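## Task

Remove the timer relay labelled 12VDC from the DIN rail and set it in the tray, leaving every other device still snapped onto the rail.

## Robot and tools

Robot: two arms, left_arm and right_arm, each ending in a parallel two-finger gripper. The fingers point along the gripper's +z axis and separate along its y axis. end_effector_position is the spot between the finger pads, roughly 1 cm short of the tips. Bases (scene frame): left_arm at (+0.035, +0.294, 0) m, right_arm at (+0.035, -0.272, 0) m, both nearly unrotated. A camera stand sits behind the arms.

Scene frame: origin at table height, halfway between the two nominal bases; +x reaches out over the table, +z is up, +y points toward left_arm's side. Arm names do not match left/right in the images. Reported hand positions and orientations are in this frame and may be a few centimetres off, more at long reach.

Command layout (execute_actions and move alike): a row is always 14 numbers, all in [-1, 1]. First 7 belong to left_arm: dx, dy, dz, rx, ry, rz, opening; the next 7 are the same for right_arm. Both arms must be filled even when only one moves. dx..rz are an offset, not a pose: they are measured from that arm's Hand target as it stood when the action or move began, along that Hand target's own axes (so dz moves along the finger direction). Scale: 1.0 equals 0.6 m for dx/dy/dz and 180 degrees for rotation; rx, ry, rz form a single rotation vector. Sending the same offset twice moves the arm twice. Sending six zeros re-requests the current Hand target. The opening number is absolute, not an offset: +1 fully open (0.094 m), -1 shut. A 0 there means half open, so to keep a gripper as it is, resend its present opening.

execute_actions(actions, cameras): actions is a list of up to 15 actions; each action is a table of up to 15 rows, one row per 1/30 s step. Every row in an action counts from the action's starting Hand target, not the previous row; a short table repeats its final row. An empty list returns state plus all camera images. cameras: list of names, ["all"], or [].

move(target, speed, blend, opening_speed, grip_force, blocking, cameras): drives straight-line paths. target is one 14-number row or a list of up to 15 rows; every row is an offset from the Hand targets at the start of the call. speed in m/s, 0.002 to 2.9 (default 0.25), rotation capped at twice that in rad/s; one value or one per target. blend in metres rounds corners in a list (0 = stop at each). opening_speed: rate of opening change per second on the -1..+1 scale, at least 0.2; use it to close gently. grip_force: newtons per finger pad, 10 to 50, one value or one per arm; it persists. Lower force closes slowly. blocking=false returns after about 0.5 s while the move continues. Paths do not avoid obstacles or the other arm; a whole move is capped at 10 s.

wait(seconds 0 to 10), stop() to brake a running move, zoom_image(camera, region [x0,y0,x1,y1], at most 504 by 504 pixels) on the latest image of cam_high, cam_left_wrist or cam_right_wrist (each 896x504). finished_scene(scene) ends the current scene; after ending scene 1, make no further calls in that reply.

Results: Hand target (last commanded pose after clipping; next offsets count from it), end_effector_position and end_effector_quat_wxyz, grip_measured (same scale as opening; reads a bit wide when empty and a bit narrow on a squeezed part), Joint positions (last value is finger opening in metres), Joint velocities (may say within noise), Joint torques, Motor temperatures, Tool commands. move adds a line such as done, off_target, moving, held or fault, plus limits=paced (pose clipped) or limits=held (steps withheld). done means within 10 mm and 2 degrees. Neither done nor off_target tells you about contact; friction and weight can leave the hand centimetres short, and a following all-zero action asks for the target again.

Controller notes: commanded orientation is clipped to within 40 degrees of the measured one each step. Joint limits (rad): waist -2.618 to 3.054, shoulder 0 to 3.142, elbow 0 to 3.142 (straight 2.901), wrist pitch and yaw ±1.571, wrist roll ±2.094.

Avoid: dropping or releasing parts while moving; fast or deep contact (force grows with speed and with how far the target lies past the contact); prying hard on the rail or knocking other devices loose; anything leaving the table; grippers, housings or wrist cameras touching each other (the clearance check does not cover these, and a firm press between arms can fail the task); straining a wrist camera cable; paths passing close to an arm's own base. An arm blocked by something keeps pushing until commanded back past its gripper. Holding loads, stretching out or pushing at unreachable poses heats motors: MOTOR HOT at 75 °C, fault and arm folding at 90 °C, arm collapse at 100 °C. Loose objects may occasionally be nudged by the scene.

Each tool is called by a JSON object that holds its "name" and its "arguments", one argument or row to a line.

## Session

{"name": "execute_actions", "arguments": {
  "actions": []
}}

{"name": "zoom_image", "arguments": {
  "camera": "cam_high",
  "region": [320, 100, 560, 340]
}}

Scene clock: 0.00 s.
left_arm: end_effector_position=(+0.3499, +0.1543, +0.2155) grip_measured=+1.000 end_effector_quat_wxyz=(+0.358, -0.265, +0.892, -0.076) | right_arm: end_effector_position=(+0.3499, -0.1250, +0.2688) grip_measured=+1.000 end_effector_quat_wxyz=(+0.336, +0.071, +0.939, +0.035)
Joint positions: left_arm=[-0.639 1.319 1.203 -0.855 -0.479 -1.09 0.094] | right_arm=[0.62 1.384 1.501 -1.088 0.361 0.656 0.094]
Joint velocities: within noise
Joint torques (N m): no reading
Motor temperatures (°C): left_arm=[18 20 22 21 17 20 17] | right_arm=[21 20 24 19 21 17 20]
Heat: left arm: 22 °C; right arm: 24 °C.
Hand target: left_arm +0.3511, +0.1566, +0.2227; +0.368, -0.268, +0.887, -0.076 | right_arm +0.3501, -0.1264, +0.2758; +0.344, +0.073, +0.935, +0.037
Tool commands: left_gripper/opening=+1.0 right_gripper/opening=+1.0
camera_calibration:
cam_left_wrist: T_world_to_cam=[[0.406474, -0.85626, 0.318745, -0.0808846], [-0.846251, -0.484348, -0.22196, 0.456084], [0.344439, -0.179517, -0.921486, 0.198414], [0, 0, 0, 1]] pos_world=[0.350497, 0.187264, 0.30985]
cam_right_wrist: T_world_to_cam=[[-0.127934, -0.982427, -0.135902, -0.040497], [-0.95757, 0.158037, -0.241007, 0.458236], [0.258249, 0.0993027, -0.960961, 0.269782], [0, 0, 0, 1]] pos_world=[0.363941, -0.138994, 0.364185]

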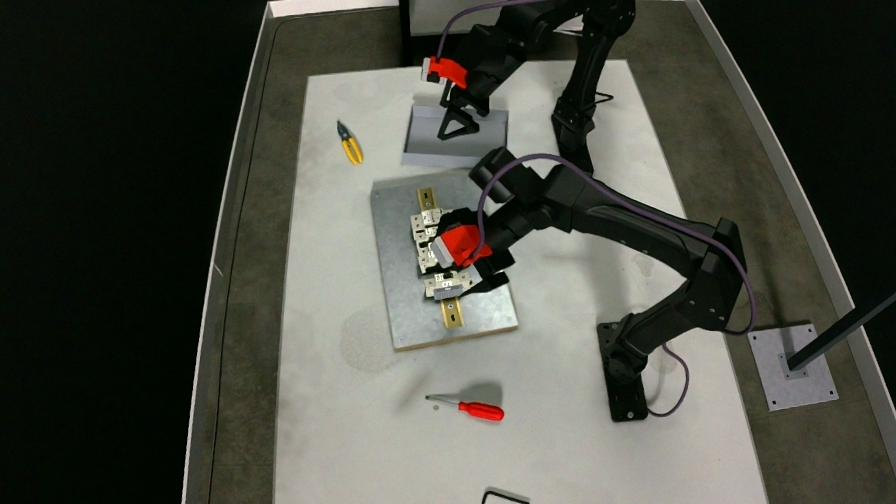

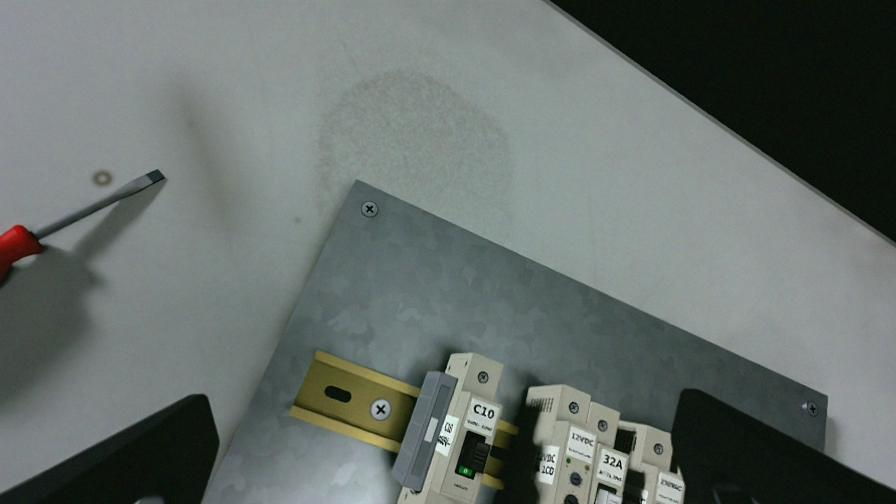

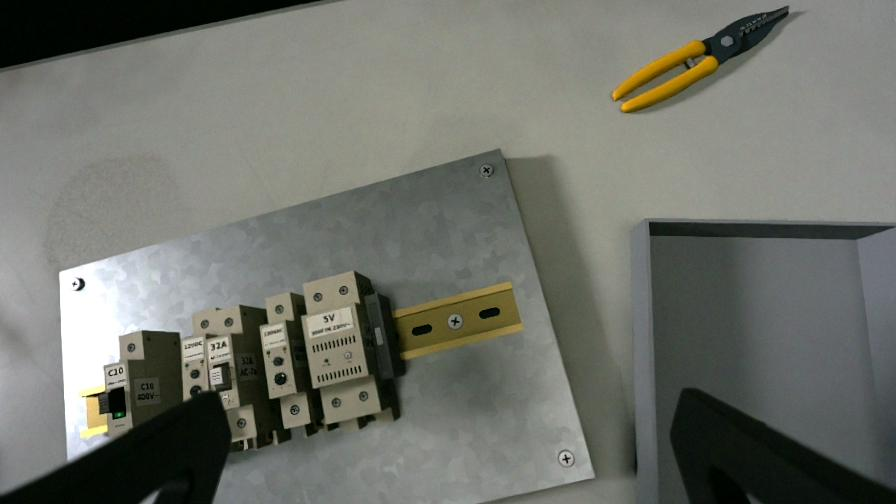

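Scaled by 2.100 from the camera's 896x504 image, which has a finer 1280x720 frame.

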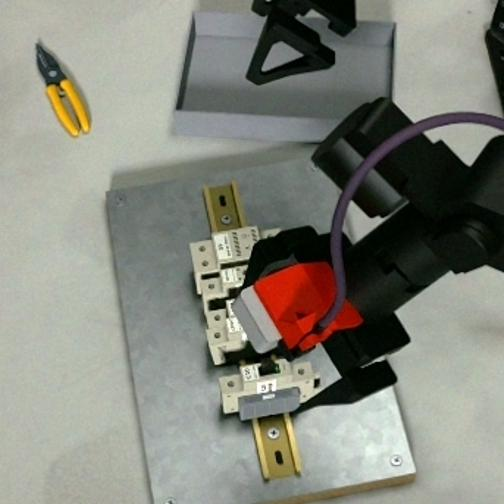

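{"name": "move", "arguments": {
  "target": [
    [0.009,0.211,-0.105,0,0,0,1,0,0,0,0,0,0,0.3],
    [0.009,0.211,-0.105,0,0,0,1,0.0785,0.26,0.1415,-0.1717,0.1925,-0.5535,0.3]
  ],
  "speed": [0.25,0.35],
  "blend": [0.05,0],
  "cameras": ["all"]
}}

Scene clock: 29.83 s.
left_arm: end_effector_position=(+0.2535, +0.2524, +0.2270) grip_measured=+1.000 end_effector_quat_wxyz=(+0.370, -0.268, +0.885, -0.088) | right_arm: end_effector_position=(+0.3859, +0.0329, +0.2023) grip_measured=+0.303 end_effector_quat_wxyz=(-0.121, +0.732, -0.671, +0.014)
Joint positions: left_arm=[-0.473 0.772 0.967 -1.068 -0.38 -0.943 0.094] | right_arm=[0.715 2.229 2.475 -1.572 0 -0.945 0.061]
Joint torques (N m): left_arm=[0.47 0.24 7.08 1.19 -0.25 0.09] | right_arm=[0.38 -9.58 9.5 0.86 -0.02 0.02]
Heat: left arm: 25 °C; right arm: 26 °C.
Hand target: left_arm +0.2513, +0.2569, +0.2226; +0.368, -0.268, +0.887, -0.076 | right_arm +0.3871, +0.0368, +0.1998; -0.001, +0.741, -0.671, +0.000
Off the commanded pose: left_arm 0.007 m, 1 deg | right_arm 0.005 m, 14 deg.
joint sent to its limit (right arm) — joint 4 (wrist pitch), lower limit. The joint targets are off in orientation, not in position.
move: off_target (right_arm); blend cut to 0 m at target 1
camera_calibration:
cam_left_wrist: T_world_to_cam=[[0.39638, -0.849893, 0.347225, 0.0331415], [-0.838634, -0.489086, -0.239766, 0.42784], [0.373598, -0.196156, -0.906613, 0.253379], [0, 0, 0, 1]] pos_world=[0.251003, 0.287119, 0.320791]
cam_right_wrist: T_world_to_cam=[[0.981509, 0.0427794, 0.186572, -0.416865], [-0.00992459, -0.962021, 0.272795, 0.0190266], [0.191156, -0.269602, -0.943808, 0.21554], [0, 0, 0, 1]] pos_world=[0.368144, 0.0942473, 0.276013]

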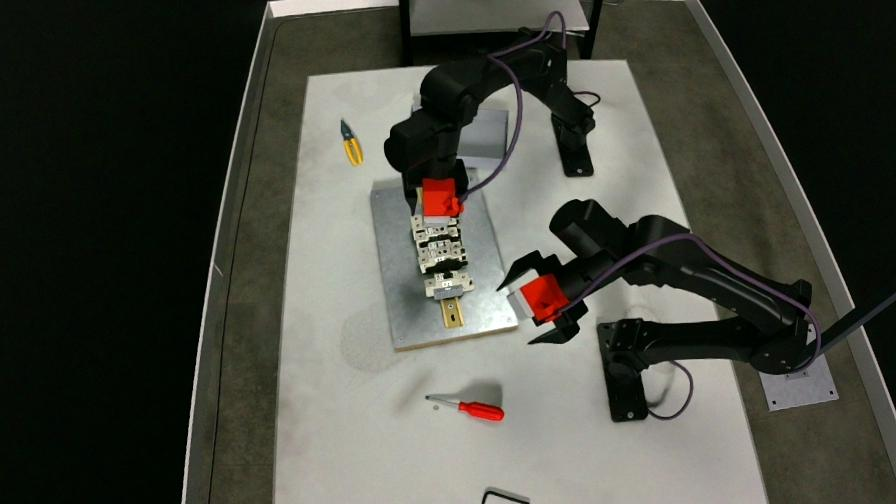

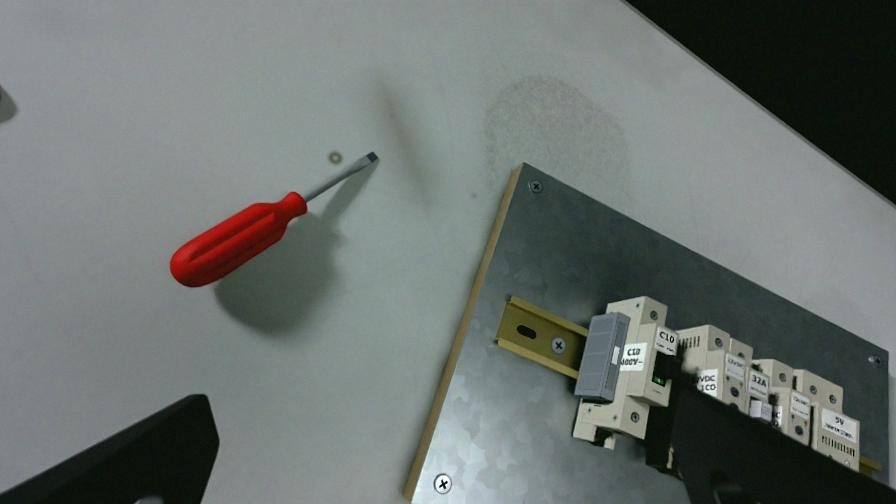

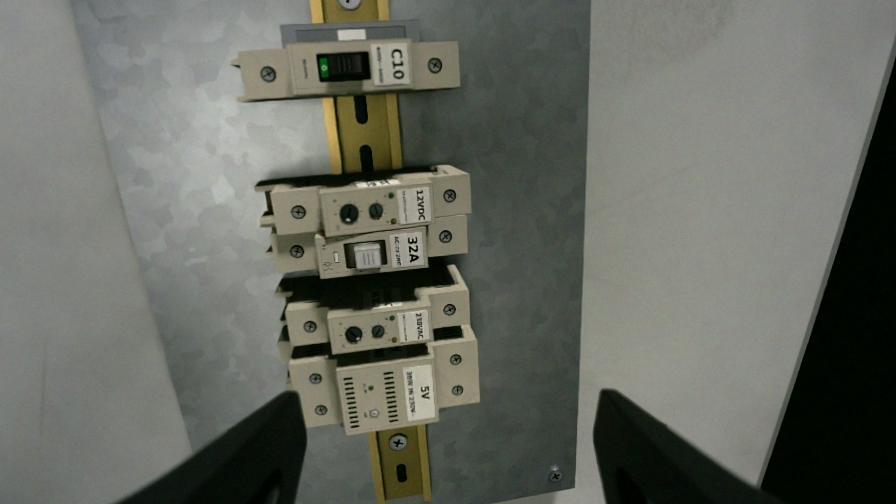

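{"name": "move", "arguments": {
  "target": [0,0,0,0,0,0,1,-0.048,0.008,0.162,0,0,0,0.3],
  "speed": 0.12,
  "cameras": ["cam_right_wrist"]
}}

Scene clock: 39.83 s.
left_arm: end_effector_position=(+0.2535, +0.2524, +0.2270) grip_measured=+1.000 end_effector_quat_wxyz=(+0.370, -0.268, +0.885, -0.088) | right_arm: end_effector_position=(+0.3790, +0.0612, +0.1054) grip_measured=+0.303 end_effector_quat_wxyz=(-0.023, +0.742, -0.670, +0.002)
Joint positions: left_arm=[-0.473 0.772 0.967 -1.068 -0.38 -0.943 0.094] | right_arm=[0.769 2.466 2.515 -1.574 0 -0.904 0.061]
Joint torques (N m): left_arm=[0.47 0.24 7.06 1.19 -0.25 0.08] | right_arm=[0.39 -11.38 9.61 0.53 -0.01 0.12]
Heat: left arm: 24 °C; right arm: 27 °C.
Hand target: left_arm +0.2513, +0.2569, +0.2226; +0.368, -0.268, +0.887, -0.076 | right_arm +0.3795, +0.0651, +0.1027; -0.001, +0.741, -0.671, +0.000
Off the commanded pose: left_arm 0.007 m, 1 deg | right_arm 0.005 m, 3 deg.
joint sent to its limit (right arm) — joint 4 (wrist pitch), lower limit. The joint targets still meet the commanded pose.
move: off_target (right_arm)
camera_calibration:
cam_right_wrist: T_world_to_cam=[[0.997069, 0.070638, 0.0293902, -0.384236], [0.0535077, -0.918388, 0.392047, 0.0333375], [0.054685, -0.389325, -0.919476, 0.189527], [0, 0, 0, 1]] pos_world=[0.370961, 0.131546, 0.172488]
Images, in order (width x height): cam_right_wrist 896x504.

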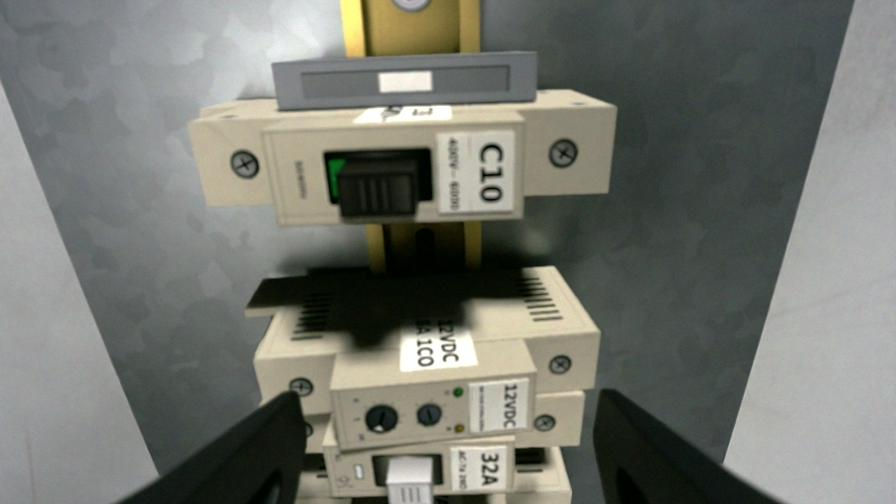

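{"name": "move", "arguments": {
  "target": [
    [0,0,0,0,0,0,1,0.001,0.006,0,0,0,0,0.4],
    [0,0,0,0,0,0,1,0.001,0.006,0.038,0,0,0,0.4]
  ],
  "speed": 0.06,
  "cameras": ["cam_right_wrist"]
}}

Scene clock: 47.43 s.
left_arm: end_effector_position=(+0.2535, +0.2524, +0.2270) grip_measured=+1.000 end_effector_quat_wxyz=(+0.370, -0.268, +0.885, -0.088) | right_arm: end_effector_position=(+0.3781, +0.0604, +0.0965) grip_measured=+0.397 end_effector_quat_wxyz=(-0.014, +0.740, -0.672, +0.001)
Joint positions: left_arm=[-0.473 0.772 0.967 -1.068 -0.38 -0.943 0.094] | right_arm=[0.769 2.475 2.496 -1.564 0 -0.9 0.066]
Joint torques (N m): left_arm=[0.46 0.25 7.05 1.19 -0.26 0.09] | right_arm=[0.68 -10.89 5.42 0.72 -0.01 0.12]
Heat: left arm: 24 °C; right arm: 28 °C.
Hand target: left_arm +0.2513, +0.2569, +0.2226; +0.368, -0.268, +0.887, -0.076 | right_arm +0.3760, +0.0641, +0.0797; +0.000, +0.741, -0.671, +0.000
Off the commanded pose: left_arm 0.007 m, 1 deg | right_arm 0.017 m, 2 deg.
move: off_target (right_arm)
camera_calibration:
cam_right_wrist: T_world_to_cam=[[0.997653, 0.066745, 0.0152913, -0.381686], [0.0549444, -0.913579, 0.402932, 0.0342087], [0.0408635, -0.401146, -0.915102, 0.186559], [0, 0, 0, 1]] pos_world=[0.371287, 0.131565, 0.162773]
Images, in order (width x height): cam_right_wrist 896x504.

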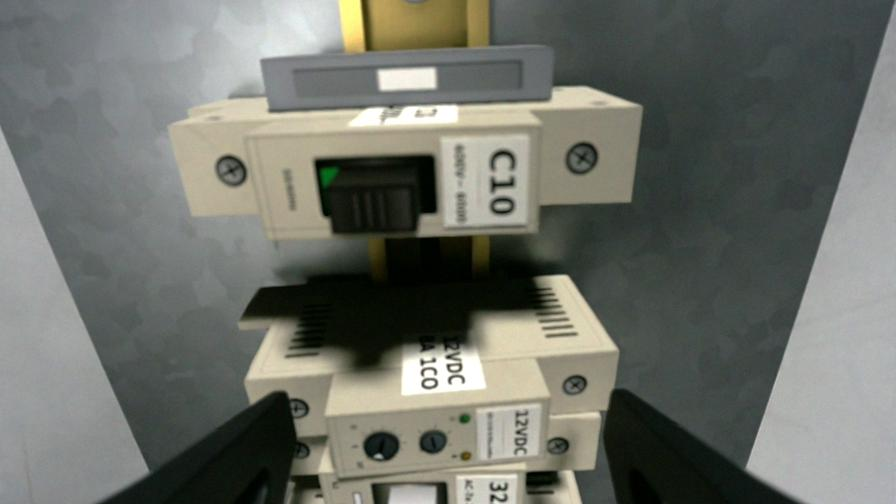

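{"name": "move", "arguments": {
  "target": [0,0,0,0,0,0,1,0,0.006,0.018,0,0,0,0.4],
  "speed": 0.06
}}

Scene clock: 50.50 s.
left_arm: end_effector_position=(+0.2535, +0.2524, +0.2270) grip_measured=+1.000 end_effector_quat_wxyz=(+0.370, -0.268, +0.885, -0.088) | right_arm: end_effector_position=(+0.3733, +0.0601, +0.0844) grip_measured=+0.397 end_effector_quat_wxyz=(-0.005, +0.741, -0.672, -0.001)
Joint positions: left_arm=[-0.473 0.772 0.967 -1.068 -0.38 -0.943 0.094] | right_arm=[0.774 2.458 2.415 -1.519 -0.003 -0.895 0.066]
Joint torques (N m): left_arm=[0.47 0.24 7.08 1.19 -0.26 0.09] | right_arm=[0.64 -12.36 2.82 0.94 0.02 0.12]
Heat: left arm: 24 °C; right arm: 27 °C.
Hand target: left_arm +0.2513, +0.2569, +0.2226; +0.368, -0.268, +0.887, -0.076 | right_arm +0.3725, +0.0638, +0.0691; -0.001, +0.741, -0.671, +0.000
Off the commanded pose: left_arm 0.007 m, 1 deg | right_arm 0.016 m, 1 deg.
move: off_target (right_arm)

{"name": "move", "arguments": {
  "target": [0,0,0,0,0,0,1,0,0,-0.02,0,0,0,-0.4],
  "speed": 0.06,
  "opening_speed": 0.5,
  "cameras": ["cam_right_wrist"]
}}

Scene clock: 54.73 s.
left_arm: end_effector_position=(+0.2535, +0.2524, +0.2270) grip_measured=+1.000 end_effector_quat_wxyz=(+0.370, -0.268, +0.885, -0.088) | right_arm: end_effector_position=(+0.3728, +0.0608, +0.0874) grip_measured=-0.057 end_effector_quat_wxyz=(-0.007, +0.741, -0.671, -0.001)
Joint positions: left_arm=[-0.473 0.772 0.967 -1.068 -0.38 -0.943 0.094] | right_arm=[0.776 2.458 2.428 -1.528 -0.004 -0.895 0.044]
Joint torques (N m): left_arm=[0.47 0.24 7.06 1.19 -0.25 0.08] | right_arm=[0.53 -11.28 8.5 0.53 0.01 0.12]
Heat: left arm: 24 °C; right arm: 27 °C.
Hand target: left_arm +0.2513, +0.2569, +0.2226; +0.368, -0.268, +0.887, -0.076 | right_arm +0.3724, +0.0638, +0.0811; -0.001, +0.741, -0.671, +0.000
Off the commanded pose: left_arm 0.007 m, 1 deg | right_arm 0.007 m, 1 deg.
move: done
camera_calibration:
cam_right_wrist: T_world_to_cam=[[0.99763, 0.0687942, 0.00116713, -0.375128], [0.062309, -0.910518, 0.408747, 0.0351263], [0.0291821, -0.407705, -0.912647, 0.183186], [0, 0, 0, 1]] pos_world=[0.366704, 0.132476, 0.153264]
Images, in order (width x height): cam_right_wrist 896x504.

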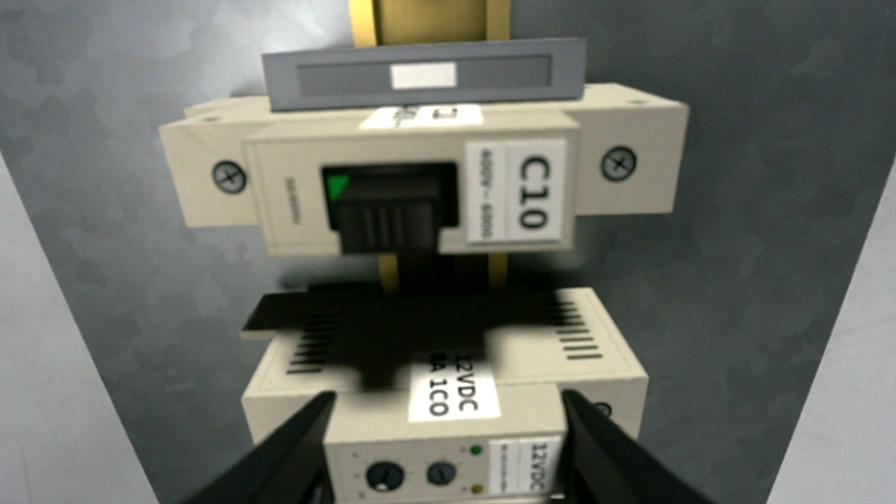

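{"name": "move", "arguments": {
  "target": [0,0,0,0,0,0,1,0,-0.075,0,0,0,0,-0.4],
  "speed": 0.06,
  "cameras": ["cam_right_wrist"]
}}

Scene clock: 58.73 s.
left_arm: end_effector_position=(+0.2535, +0.2524, +0.2270) grip_measured=+1.000 end_effector_quat_wxyz=(+0.370, -0.268, +0.885, -0.088) | right_arm: end_effector_position=(+0.3783, +0.0825, +0.0888) grip_measured=-0.057 end_effector_quat_wxyz=(-0.024, +0.744, -0.666, -0.051)
Joint positions: left_arm=[-0.473 0.772 0.967 -1.068 -0.38 -0.943 0.094] | right_arm=[0.762 2.586 2.671 -1.615 -0.105 -0.918 0.044]
Joint torques (N m): left_arm=[0.47 0.25 7.06 1.19 -0.25 0.09] | right_arm=[-2.96 -10.32 12.23 0.88 0.84 -0.13]
Heat: left arm: 25 °C; right arm: 27 °C.
Hand target: left_arm +0.2513, +0.2569, +0.2226; +0.368, -0.268, +0.887, -0.076 | right_arm +0.4173, +0.0682, +0.0811; -0.001, +0.741, -0.671, +0.000
Off the commanded pose: left_arm 0.007 m, 1 deg | right_arm 0.042 m, 6 deg.
joint read past its limit (right arm) — joint 4 (wrist pitch), lower limit.
joint sent to its limit (right arm) — joint 4 (wrist pitch), lower limit. The joint targets are off in orientation, not in position.
move: off_target (right_arm)
camera_calibration:
cam_right_wrist: T_world_to_cam=[[0.995724, 0.0828211, -0.0409216, -0.3789], [0.0915778, -0.943177, 0.319423, 0.0535231], [-0.0121414, -0.321804, -0.946728, 0.204694], [0, 0, 0, 1]] pos_world=[0.374863, 0.147734, 0.161188]
Images, in order (width x height): cam_right_wrist 896x504.

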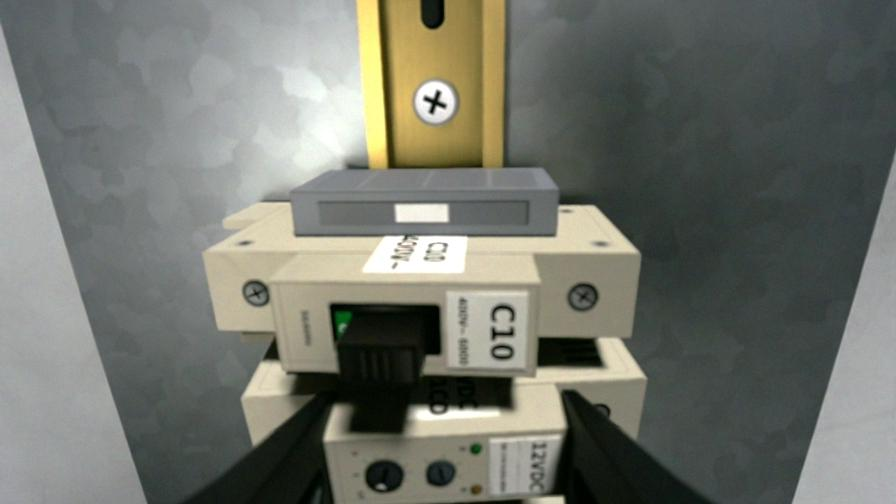

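{"name": "move", "arguments": {
  "target": [0,0,0,0,0,0,1,0.055,0,0,0,0,0,-0.4],
  "speed": 0.06,
  "cameras": ["cam_right_wrist"]
}}

Scene clock: 64.13 s.
left_arm: end_effector_position=(+0.2535, +0.2524, +0.2270) grip_measured=+1.000 end_effector_quat_wxyz=(+0.370, -0.268, +0.885, -0.088) | right_arm: end_effector_position=(+0.3801, +0.0797, +0.0870) grip_measured=-0.058 end_effector_quat_wxyz=(-0.025, +0.746, -0.660, -0.079)
Joint positions: left_arm=[-0.473 0.772 0.967 -1.068 -0.38 -0.943 0.094] | right_arm=[0.734 2.586 2.658 -1.611 -0.164 -0.957 0.044]
Joint torques (N m): left_arm=[0.46 0.24 7.08 1.19 -0.25 0.09] | right_arm=[-4.81 -14.86 3.33 0.85 1.32 -0.27]
Motor temperatures (°C): left_arm=[18 20 25 24 17 20 17] | right_arm=[21 25 27 20 21 17 20]
Heat: left arm: 25 °C; right arm: 27 °C.
Hand target: left_arm +0.2513, +0.2569, +0.2226; +0.368, -0.268, +0.887, -0.076 | right_arm +0.4205, +0.0353, +0.0811; -0.001, +0.741, -0.671, +0.000
Off the commanded pose: left_arm 0.007 m, 1 deg | right_arm 0.060 m, 10 deg.
joint read past its limit (right arm) — joint 4 (wrist pitch), lower limit.
joint sent to its limit (right arm) — joint 4 (wrist pitch), lower limit. The joint targets still meet the commanded pose.
move: off_target (right_arm)
camera_calibration:
cam_right_wrist: T_world_to_cam=[[0.992029, 0.0982759, -0.0788712, -0.376968], [0.116548, -0.953553, 0.277764, 0.0462187], [-0.0479104, -0.284742, -0.957406, 0.213708], [0, 0, 0, 1]] pos_world=[0.378815, 0.141971, 0.162036]
Images, in order (width x height): cam_right_wrist 896x504.

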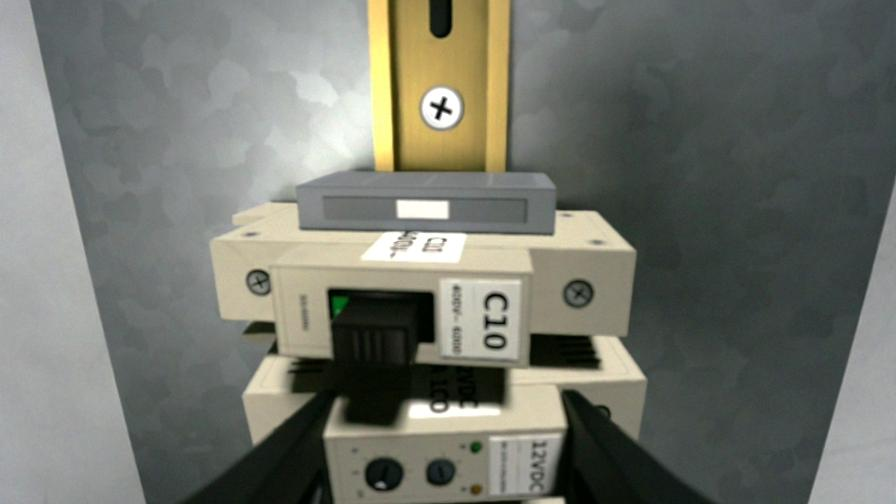

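{"name": "move", "arguments": {
  "target": [0,0,0,0,0,0,1,-0.045,-0.04,0,0,0,0,-0.4],
  "speed": 0.06,
  "cameras": ["cam_right_wrist"]
}}

Scene clock: 78.57 s.
left_arm: end_effector_position=(+0.2535, +0.2524, +0.2270) grip_measured=+1.000 end_effector_quat_wxyz=(+0.370, -0.268, +0.885, -0.088) | right_arm: end_effector_position=(+0.3816, +0.0911, +0.0890) grip_measured=-0.058 end_effector_quat_wxyz=(-0.040, +0.742, -0.661, -0.099)
Joint positions: left_arm=[-0.473 0.772 0.967 -1.068 -0.38 -0.943 0.094] | right_arm=[0.734 2.619 2.722 -1.615 -0.206 -0.947 0.044]
Joint torques (N m): left_arm=[0.47 0.25 7.06 1.2 -0.25 0.08] | right_arm=[-3.93 -9.55 16.27 0.92 1.58 -0.12]
Heat: left arm: 25 °C; right arm: 28 °C.
Hand target: left_arm +0.2513, +0.2569, +0.2226; +0.368, -0.268, +0.887, -0.076 | right_arm +0.4418, +0.0645, +0.0810; -0.001, +0.741, -0.671, +0.000
Off the commanded pose: left_arm 0.007 m, 1 deg | right_arm 0.066 m, 12 deg.
joint read past its limit (right arm) — joint 4 (wrist pitch), lower limit.
joint sent to its limit (right arm) — joint 4 (wrist pitch), lower limit. The joint targets are off in position and orientation.
move: off_target (right_arm)
camera_calibration:
cam_right_wrist: T_world_to_cam=[[0.992142, 0.0937114, -0.0828978, -0.378716], [0.11052, -0.966988, 0.229609, 0.0641399], [-0.0586442, -0.236967, -0.969746, 0.219762], [0, 0, 0, 1]] pos_world=[0.381539, 0.149589, 0.166991]
Images, in order (width x height): cam_right_wrist 896x504.

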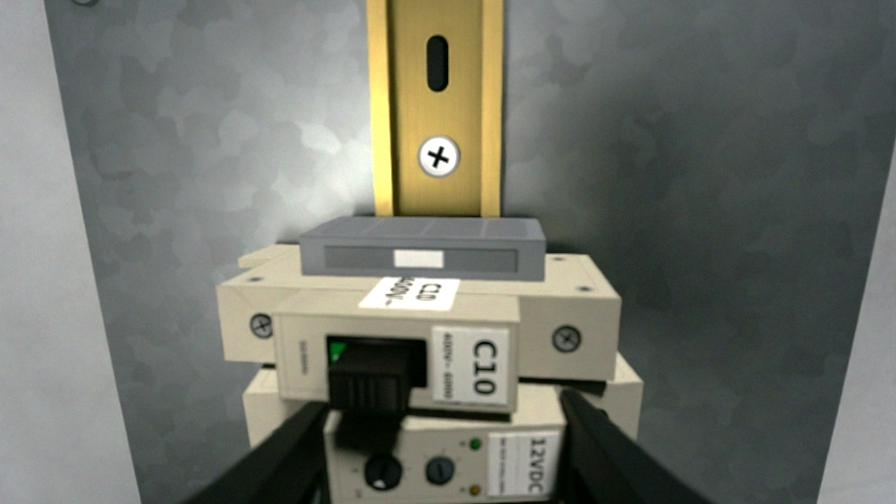

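{"name": "move", "arguments": {
  "target": [0,0,0,0,0,0,1,0,-0.03,0,0,-0.055,0,-0.4],
  "speed": 0.06,
  "cameras": ["cam_right_wrist"]
}}

Scene clock: 91.70 s.
left_arm: end_effector_position=(+0.2535, +0.2524, +0.2270) grip_measured=+1.000 end_effector_quat_wxyz=(+0.370, -0.268, +0.885, -0.088) | right_arm: end_effector_position=(+0.4515, +0.0635, +0.0883) grip_measured=-0.059 end_effector_quat_wxyz=(-0.103, +0.733, -0.671, -0.050)
Joint positions: left_arm=[-0.473 0.772 0.967 -1.068 -0.38 -0.943 0.094] | right_arm=[0.631 2.68 2.834 -1.541 -0.138 -1.017 0.044]
Joint torques (N m): left_arm=[0.46 0.24 7.06 1.19 -0.26 0.08] | right_arm=[-0.72 -11.62 9.76 0.98 -0.21 -0.04]
Heat: left arm: 25 °C; right arm: 31 °C.
Hand target: left_arm +0.2513, +0.2569, +0.2226; +0.368, -0.268, +0.887, -0.076 | right_arm +0.4597, +0.0663, +0.0811; -0.058, +0.738, -0.669, -0.064
Off the commanded pose: left_arm 0.007 m, 1 deg | right_arm 0.011 m, 5 deg.
elbow stopped short (right arm): the move would have taken joint 3 (elbow) straighter than the controller allows.
move: off_target (right_arm)
camera_calibration:
cam_right_wrist: T_world_to_cam=[[0.996127, 0.0513504, 0.0713722, -0.458302], [0.0349154, -0.97601, 0.214906, 0.0659429], [0.0806955, -0.211581, -0.974023, 0.15243], [0, 0, 0, 1]] pos_world=[0.441924, 0.120146, 0.167009]
Images, in order (width x height): cam_right_wrist 896x504.

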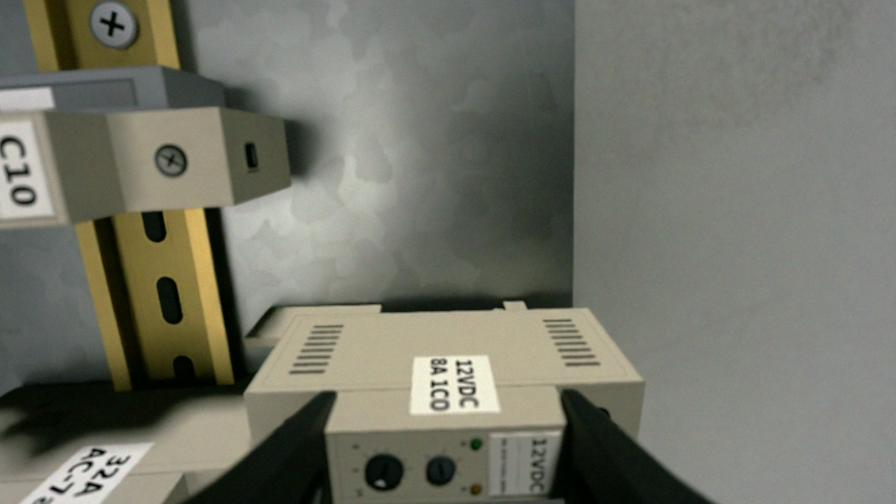

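{"name": "move", "arguments": {
  "target": [
    [0,0,0,0,0,0,1,-0.017,0,-0.098,0,0,0,-0.4],
    [0,0,0,0,0,0,1,0.0115,0.038,-0.205,0,0,0,-0.4]
  ],
  "speed": 0.08,
  "blend": [0.02,0],
  "cameras": ["cam_right_wrist","cam_high","cam_left_wrist"]
}}

Scene clock: 103.40 s.
left_arm: end_effector_position=(+0.2535, +0.2524, +0.2270) grip_measured=+1.000 end_effector_quat_wxyz=(+0.370, -0.268, +0.885, -0.088) | right_arm: end_effector_position=(+0.4462, +0.0402, +0.1748) grip_measured=-0.059 end_effector_quat_wxyz=(-0.160, +0.723, -0.671, -0.038)
Joint positions: left_arm=[-0.473 0.772 0.967 -1.068 -0.38 -0.943 0.094] | right_arm=[0.598 2.472 2.775 -1.576 -0.144 -1.026 0.044]
Joint torques (N m): left_arm=[0.47 0.24 7.06 1.19 -0.26 0.09] | right_arm=[-0.28 -18.29 5.08 0.97 -0.21 0]
Heat: left arm: 25 °C; right arm: 30 °C.
Hand target: left_arm +0.2513, +0.2569, +0.2226; +0.368, -0.268, +0.887, -0.076 | right_arm +0.4395, +0.0362, +0.2010; -0.058, +0.738, -0.669, -0.064
Off the commanded pose: left_arm 0.007 m, 1 deg | right_arm 0.027 m, 12 deg.
elbow stopped short (right arm): the move would have taken joint 3 (elbow) straighter than the controller allows.
joint sent to its limit (right arm) — joint 4 (wrist pitch), lower limit. The joint targets are off in orientation, not in position.
move: off_target (right_arm)
camera_calibration:
cam_left_wrist: T_world_to_cam=[[0.39638, -0.849893, 0.347225, 0.0331415], [-0.838634, -0.489086, -0.239766, 0.42784], [0.373598, -0.196156, -0.906613, 0.253379], [0, 0, 0, 1]] pos_world=[0.251003, 0.287119, 0.320791]
cam_right_wrist: T_world_to_cam=[[0.986054, 0.020506, 0.165155, -0.468681], [-0.0040832, -0.9891, 0.147188, 0.0544734], [0.166373, -0.145809, -0.975223, 0.191617], [0, 0, 0, 1]] pos_world=[0.430487, 0.0914299, 0.256256]

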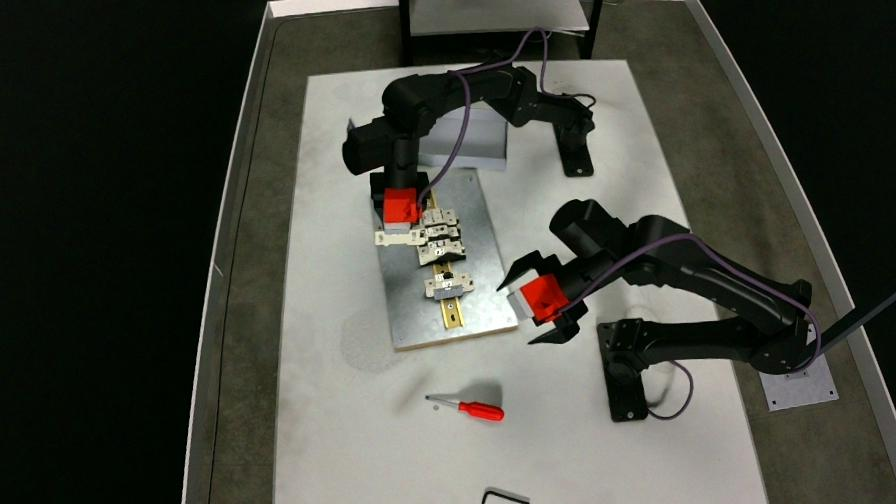

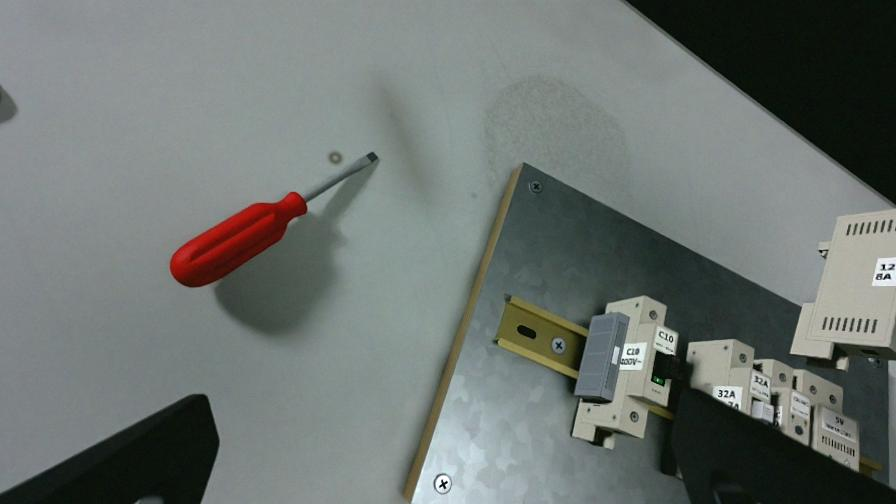

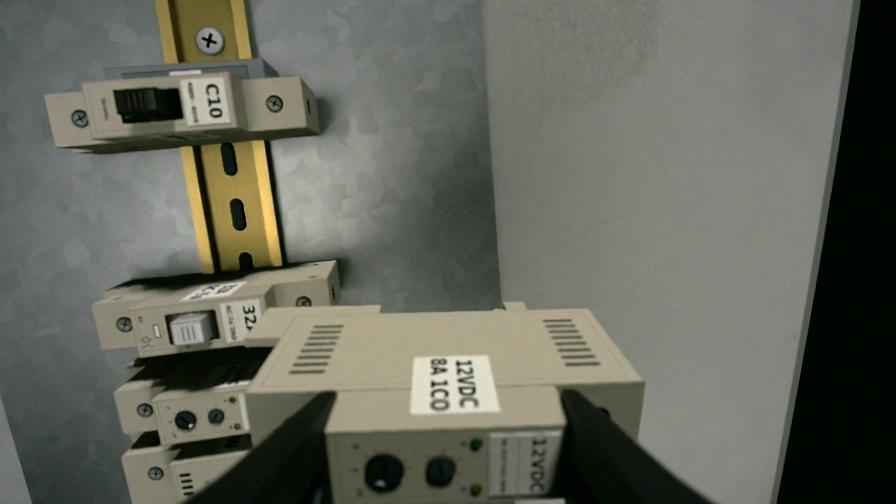

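{"name": "move", "arguments": {
  "target": [
    [0,0,0,0,0,0,1,0.218,0.022,-0.062,0,0,0,-0.4],
    [0,0,0,0,0,0,1,0.5316,0.2697,-0.0995,0,0.055,0,-0.4]
  ],
  "speed": 0.15,
  "blend": [0.05,0],
  "cameras": ["cam_right_wrist"]
}}

Scene clock: 114.47 s.
left_arm: end_effector_position=(+0.2535, +0.2524, +0.2270) grip_measured=+1.000 end_effector_quat_wxyz=(+0.370, -0.268, +0.885, -0.088) | right_arm: end_effector_position=(+0.3178, -0.3022, +0.1978) grip_measured=-0.059 end_effector_quat_wxyz=(-0.007, +0.739, -0.674, +0.006)
Joint positions: left_arm=[-0.473 0.772 0.967 -1.068 -0.38 -0.943 0.094] | right_arm=[-0.111 1.634 1.66 -1.578 -0.004 -1.776 0.044]
Joint torques (N m): left_arm=[0.46 0.25 7.05 1.19 -0.26 0.09] | right_arm=[-0.16 -9.59 5.24 0.52 0.01 0]
Heat: left arm: 25 °C; right arm: 28 °C.
Hand target: left_arm +0.2513, +0.2569, +0.2226; +0.368, -0.268, +0.887, -0.076 | right_arm +0.3106, -0.3026, +0.2046; -0.001, +0.741, -0.671, +0.000
Off the commanded pose: left_arm 0.007 m, 1 deg | right_arm 0.010 m, 1 deg.
joint sent to its limit (right arm) — joint 4 (wrist pitch), lower limit. The joint targets still meet the commanded pose.
move: done
camera_calibration:
cam_right_wrist: T_world_to_cam=[[0.997952, 0.062678, 0.0127759, -0.299705], [0.051604, -0.906879, 0.418219, -0.334498], [0.0377994, -0.416703, -0.908257, 0.131161], [0, 0, 0, 1]] pos_world=[0.311395, -0.22991, 0.26285]
Images, in order (width x height): cam_right_wrist 896x504.

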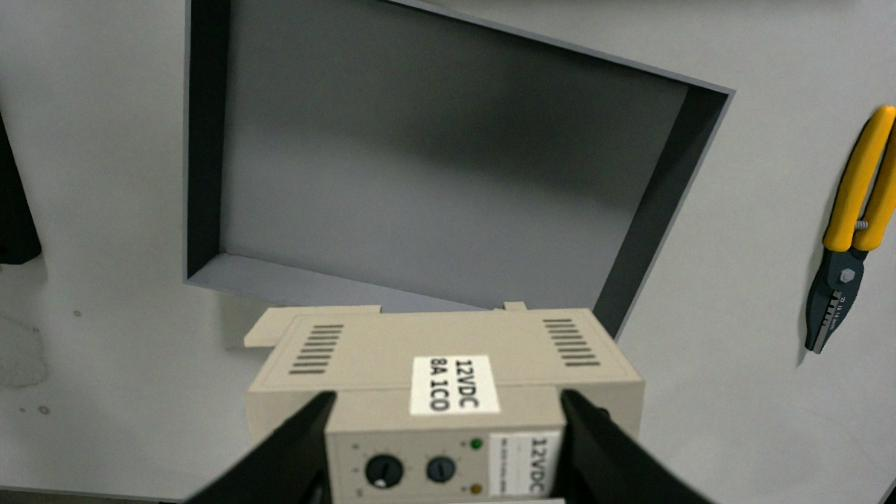

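{"name": "move", "arguments": {
  "target": [
    [0,0,0,0,0,0,1,-0.016,0.002,0.19,0,0,0,-0.4],
    [0,0,0,0,0,0,1,-0.016,0.002,0.245,0,0,0,-0.4]
  ],
  "speed": [0.12,0.04],
  "cameras": ["cam_right_wrist"]
}}

{"name": "move", "arguments": {
  "target": [0,0,0,0,0,0,1,0,0,0.012,0,0,0,-0.4],
  "speed": 0.04
}}

Scene clock: 123.47 s.
left_arm: end_effector_position=(+0.2535, +0.2524, +0.2270) grip_measured=+1.000 end_effector_quat_wxyz=(+0.370, -0.268, +0.885, -0.088) | right_arm: end_effector_position=(+0.3074, -0.2943, +0.0641) grip_measured=-0.059 end_effector_quat_wxyz=(+0.000, +0.741, -0.672, -0.003)
Joint positions: left_arm=[-0.473 0.772 0.967 -1.068 -0.38 -0.943 0.094] | right_arm=[-0.086 1.615 1.103 -1.062 -0.004 -1.756 0.044]
Joint torques (N m): left_arm=[0.47 0.25 7.06 1.19 -0.26 0.09] | right_arm=[0.58 -5.74 4.6 0.82 0.01 0.11]
Heat: left arm: 25 °C; right arm: 27 °C.
Hand target: left_arm +0.2513, +0.2569, +0.2226; +0.368, -0.268, +0.887, -0.076 | right_arm +0.3086, -0.2931, +0.0576; -0.001, +0.741, -0.671, +0.000
Off the commanded pose: left_arm 0.007 m, 1 deg | right_arm 0.007 m, 0 deg.
move: done
camera_calibration:
cam_right_wrist: T_world_to_cam=[[0.997618, 0.0683656, -0.00919159, -0.284926], [0.0660053, -0.907361, 0.415138, -0.275171], [0.020041, -0.414756, -0.909712, 0.0195001], [0, 0, 0, 1]] pos_world=[0.302019, -0.222113, 0.129355]
Images, in order (width x height): cam_right_wrist 896x504.

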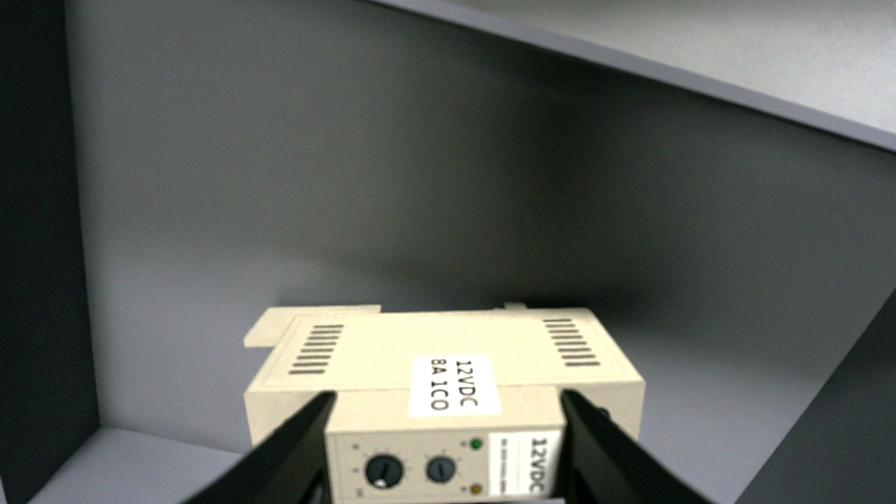

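Scene clock: 124.17 s.
left_arm: end_effector_position=(+0.2535, +0.2524, +0.2270) grip_measured=+1.000 end_effector_quat_wxyz=(+0.370, -0.268, +0.885, -0.088) | right_arm: end_effector_position=(+0.3070, -0.2943, +0.0631) grip_measured=-0.059 end_effector_quat_wxyz=(+0.000, +0.741, -0.672, -0.003)
Joint positions: left_arm=[-0.473 0.772 0.967 -1.068 -0.38 -0.943 0.094] | right_arm=[-0.086 1.615 1.099 -1.058 -0.004 -1.756 0.044]
Joint torques (N m): left_arm=[0.44 0.25 7.06 1.19 -0.25 0.09] | right_arm=[0.54 -5.22 3.08 1.03 0.01 0.11]
Heat: left arm: 25 °C; right arm: 27 °C.
Hand target: left_arm +0.2513, +0.2569, +0.2226; +0.368, -0.268, +0.887, -0.076 | right_arm +0.3085, -0.2931, +0.0504; -0.001, +0.741, -0.671, +0.000
Off the commanded pose: left_arm 0.007 m, 1 deg | right_arm 0.013 m, 0 deg.
move: off_target (right_arm)

{"name": "move", "arguments": {
  "target": [
    [0,0,0,0,0,0,1,0,0,-0.015,0,0,0,0.3],
    [0,0,0,0,0,0,1,0,0,-0.2,0,0,0,0.3]
  ],
  "speed": [0.05,0.1],
  "opening_speed": 0.5,
  "cameras": ["all"]
}}

{"name": "zoom_image", "arguments": {
  "camera": "cam_high",
  "region": [360, 90, 520, 340]
}}

{"name": "zoom_image", "arguments": {
  "camera": "cam_left_wrist",
  "region": [500, 250, 896, 500]
}}

Scene clock: 132.97 s.
left_arm: end_effector_position=(+0.2535, +0.2524, +0.2270) grip_measured=+1.000 end_effector_quat_wxyz=(+0.370, -0.268, +0.885, -0.088) | right_arm: end_effector_position=(+0.3078, -0.2948, +0.1559) grip_measured=+0.297 end_effector_quat_wxyz=(+0.010, +0.741, -0.672, -0.014)
Joint positions: left_arm=[-0.473 0.772 0.967 -1.068 -0.38 -0.943 0.094] | right_arm=[-0.086 1.615 1.47 -1.461 -0.001 -1.756 0.061]
Joint torques (N m): left_arm=[0.46 0.25 7.06 1.19 -0.26 0.09] | right_arm=[0.5 -8.76 9.47 0.31 -0.01 0.11]
Heat: left arm: 25 °C; right arm: 27 °C.
Hand target: left_arm +0.2513, +0.2569, +0.2226; +0.368, -0.268, +0.887, -0.076 | right_arm +0.3084, -0.2932, +0.1705; -0.001, +0.741, -0.671, +0.000
Off the commanded pose: left_arm 0.007 m, 1 deg | right_arm 0.015 m, 2 deg.
move: off_target (right_arm)
camera_calibration:
cam_left_wrist: T_world_to_cam=[[0.39638, -0.849893, 0.347225, 0.0331415], [-0.838634, -0.489086, -0.239766, 0.42784], [0.373598, -0.196156, -0.906613, 0.253379], [0, 0, 0, 1]] pos_world=[0.251003, 0.287119, 0.320791]
cam_right_wrist: T_world_to_cam=[[0.996861, 0.0680745, -0.040412, -0.27941], [0.0786975, -0.907582, 0.412434, -0.317296], [-0.00860096, -0.41432, -0.910091, 0.11184], [0, 0, 0, 1]] pos_world=[0.304465, -0.222614, 0.221357]

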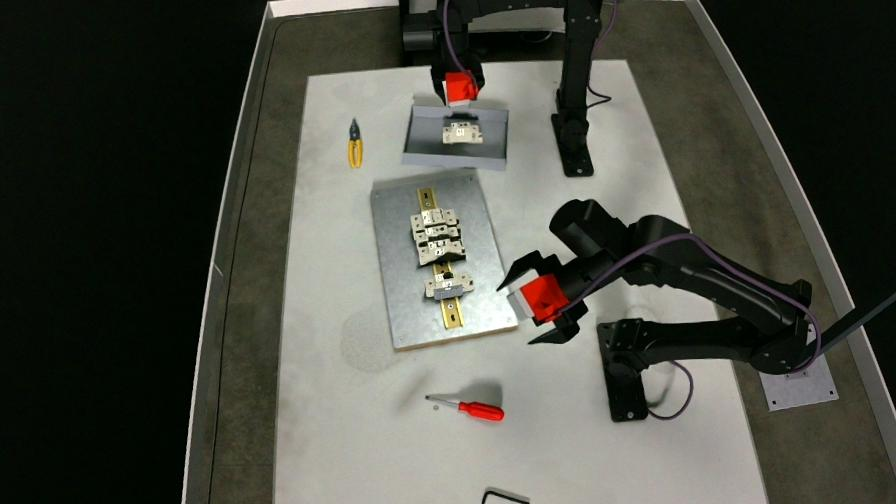

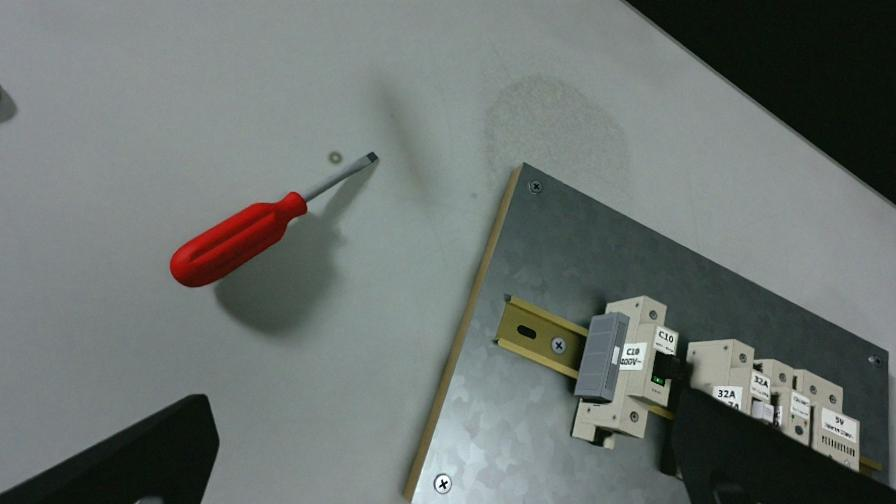

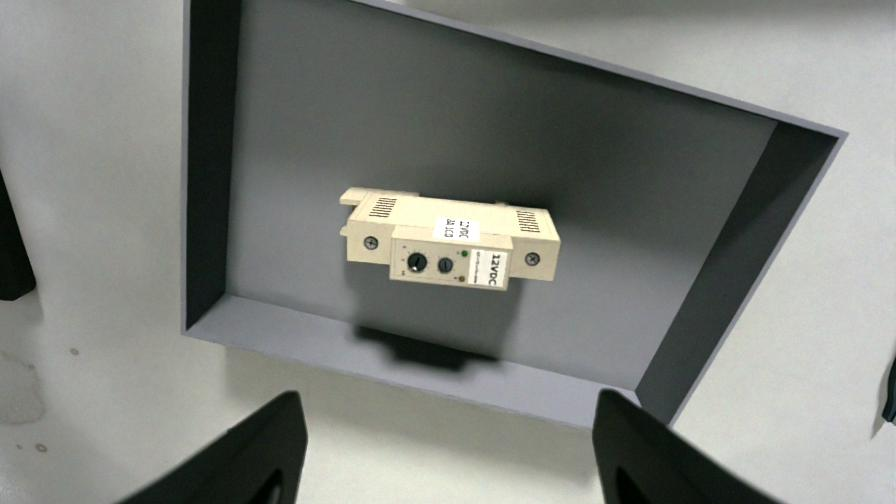

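Scaled by 2.016 from the camera's 896x504 image, which has a finer 1280x720 frame.

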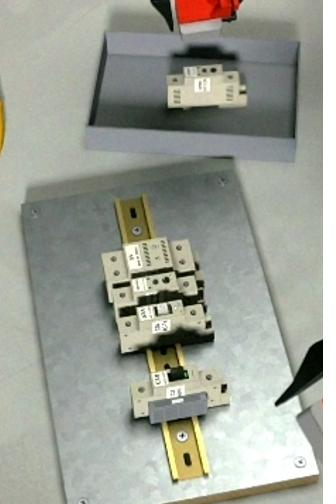

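Scaled by 1.273 from the camera's 896x504 image, which has a finer 1280x720 frame.

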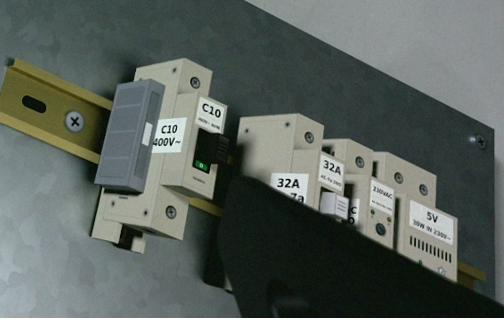

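Everything else is still clipped on the rail, and the relay is in the tray.

{"name": "finished_scene", "arguments": {
  "scene": 3
}}

The scene is finished: the task was done.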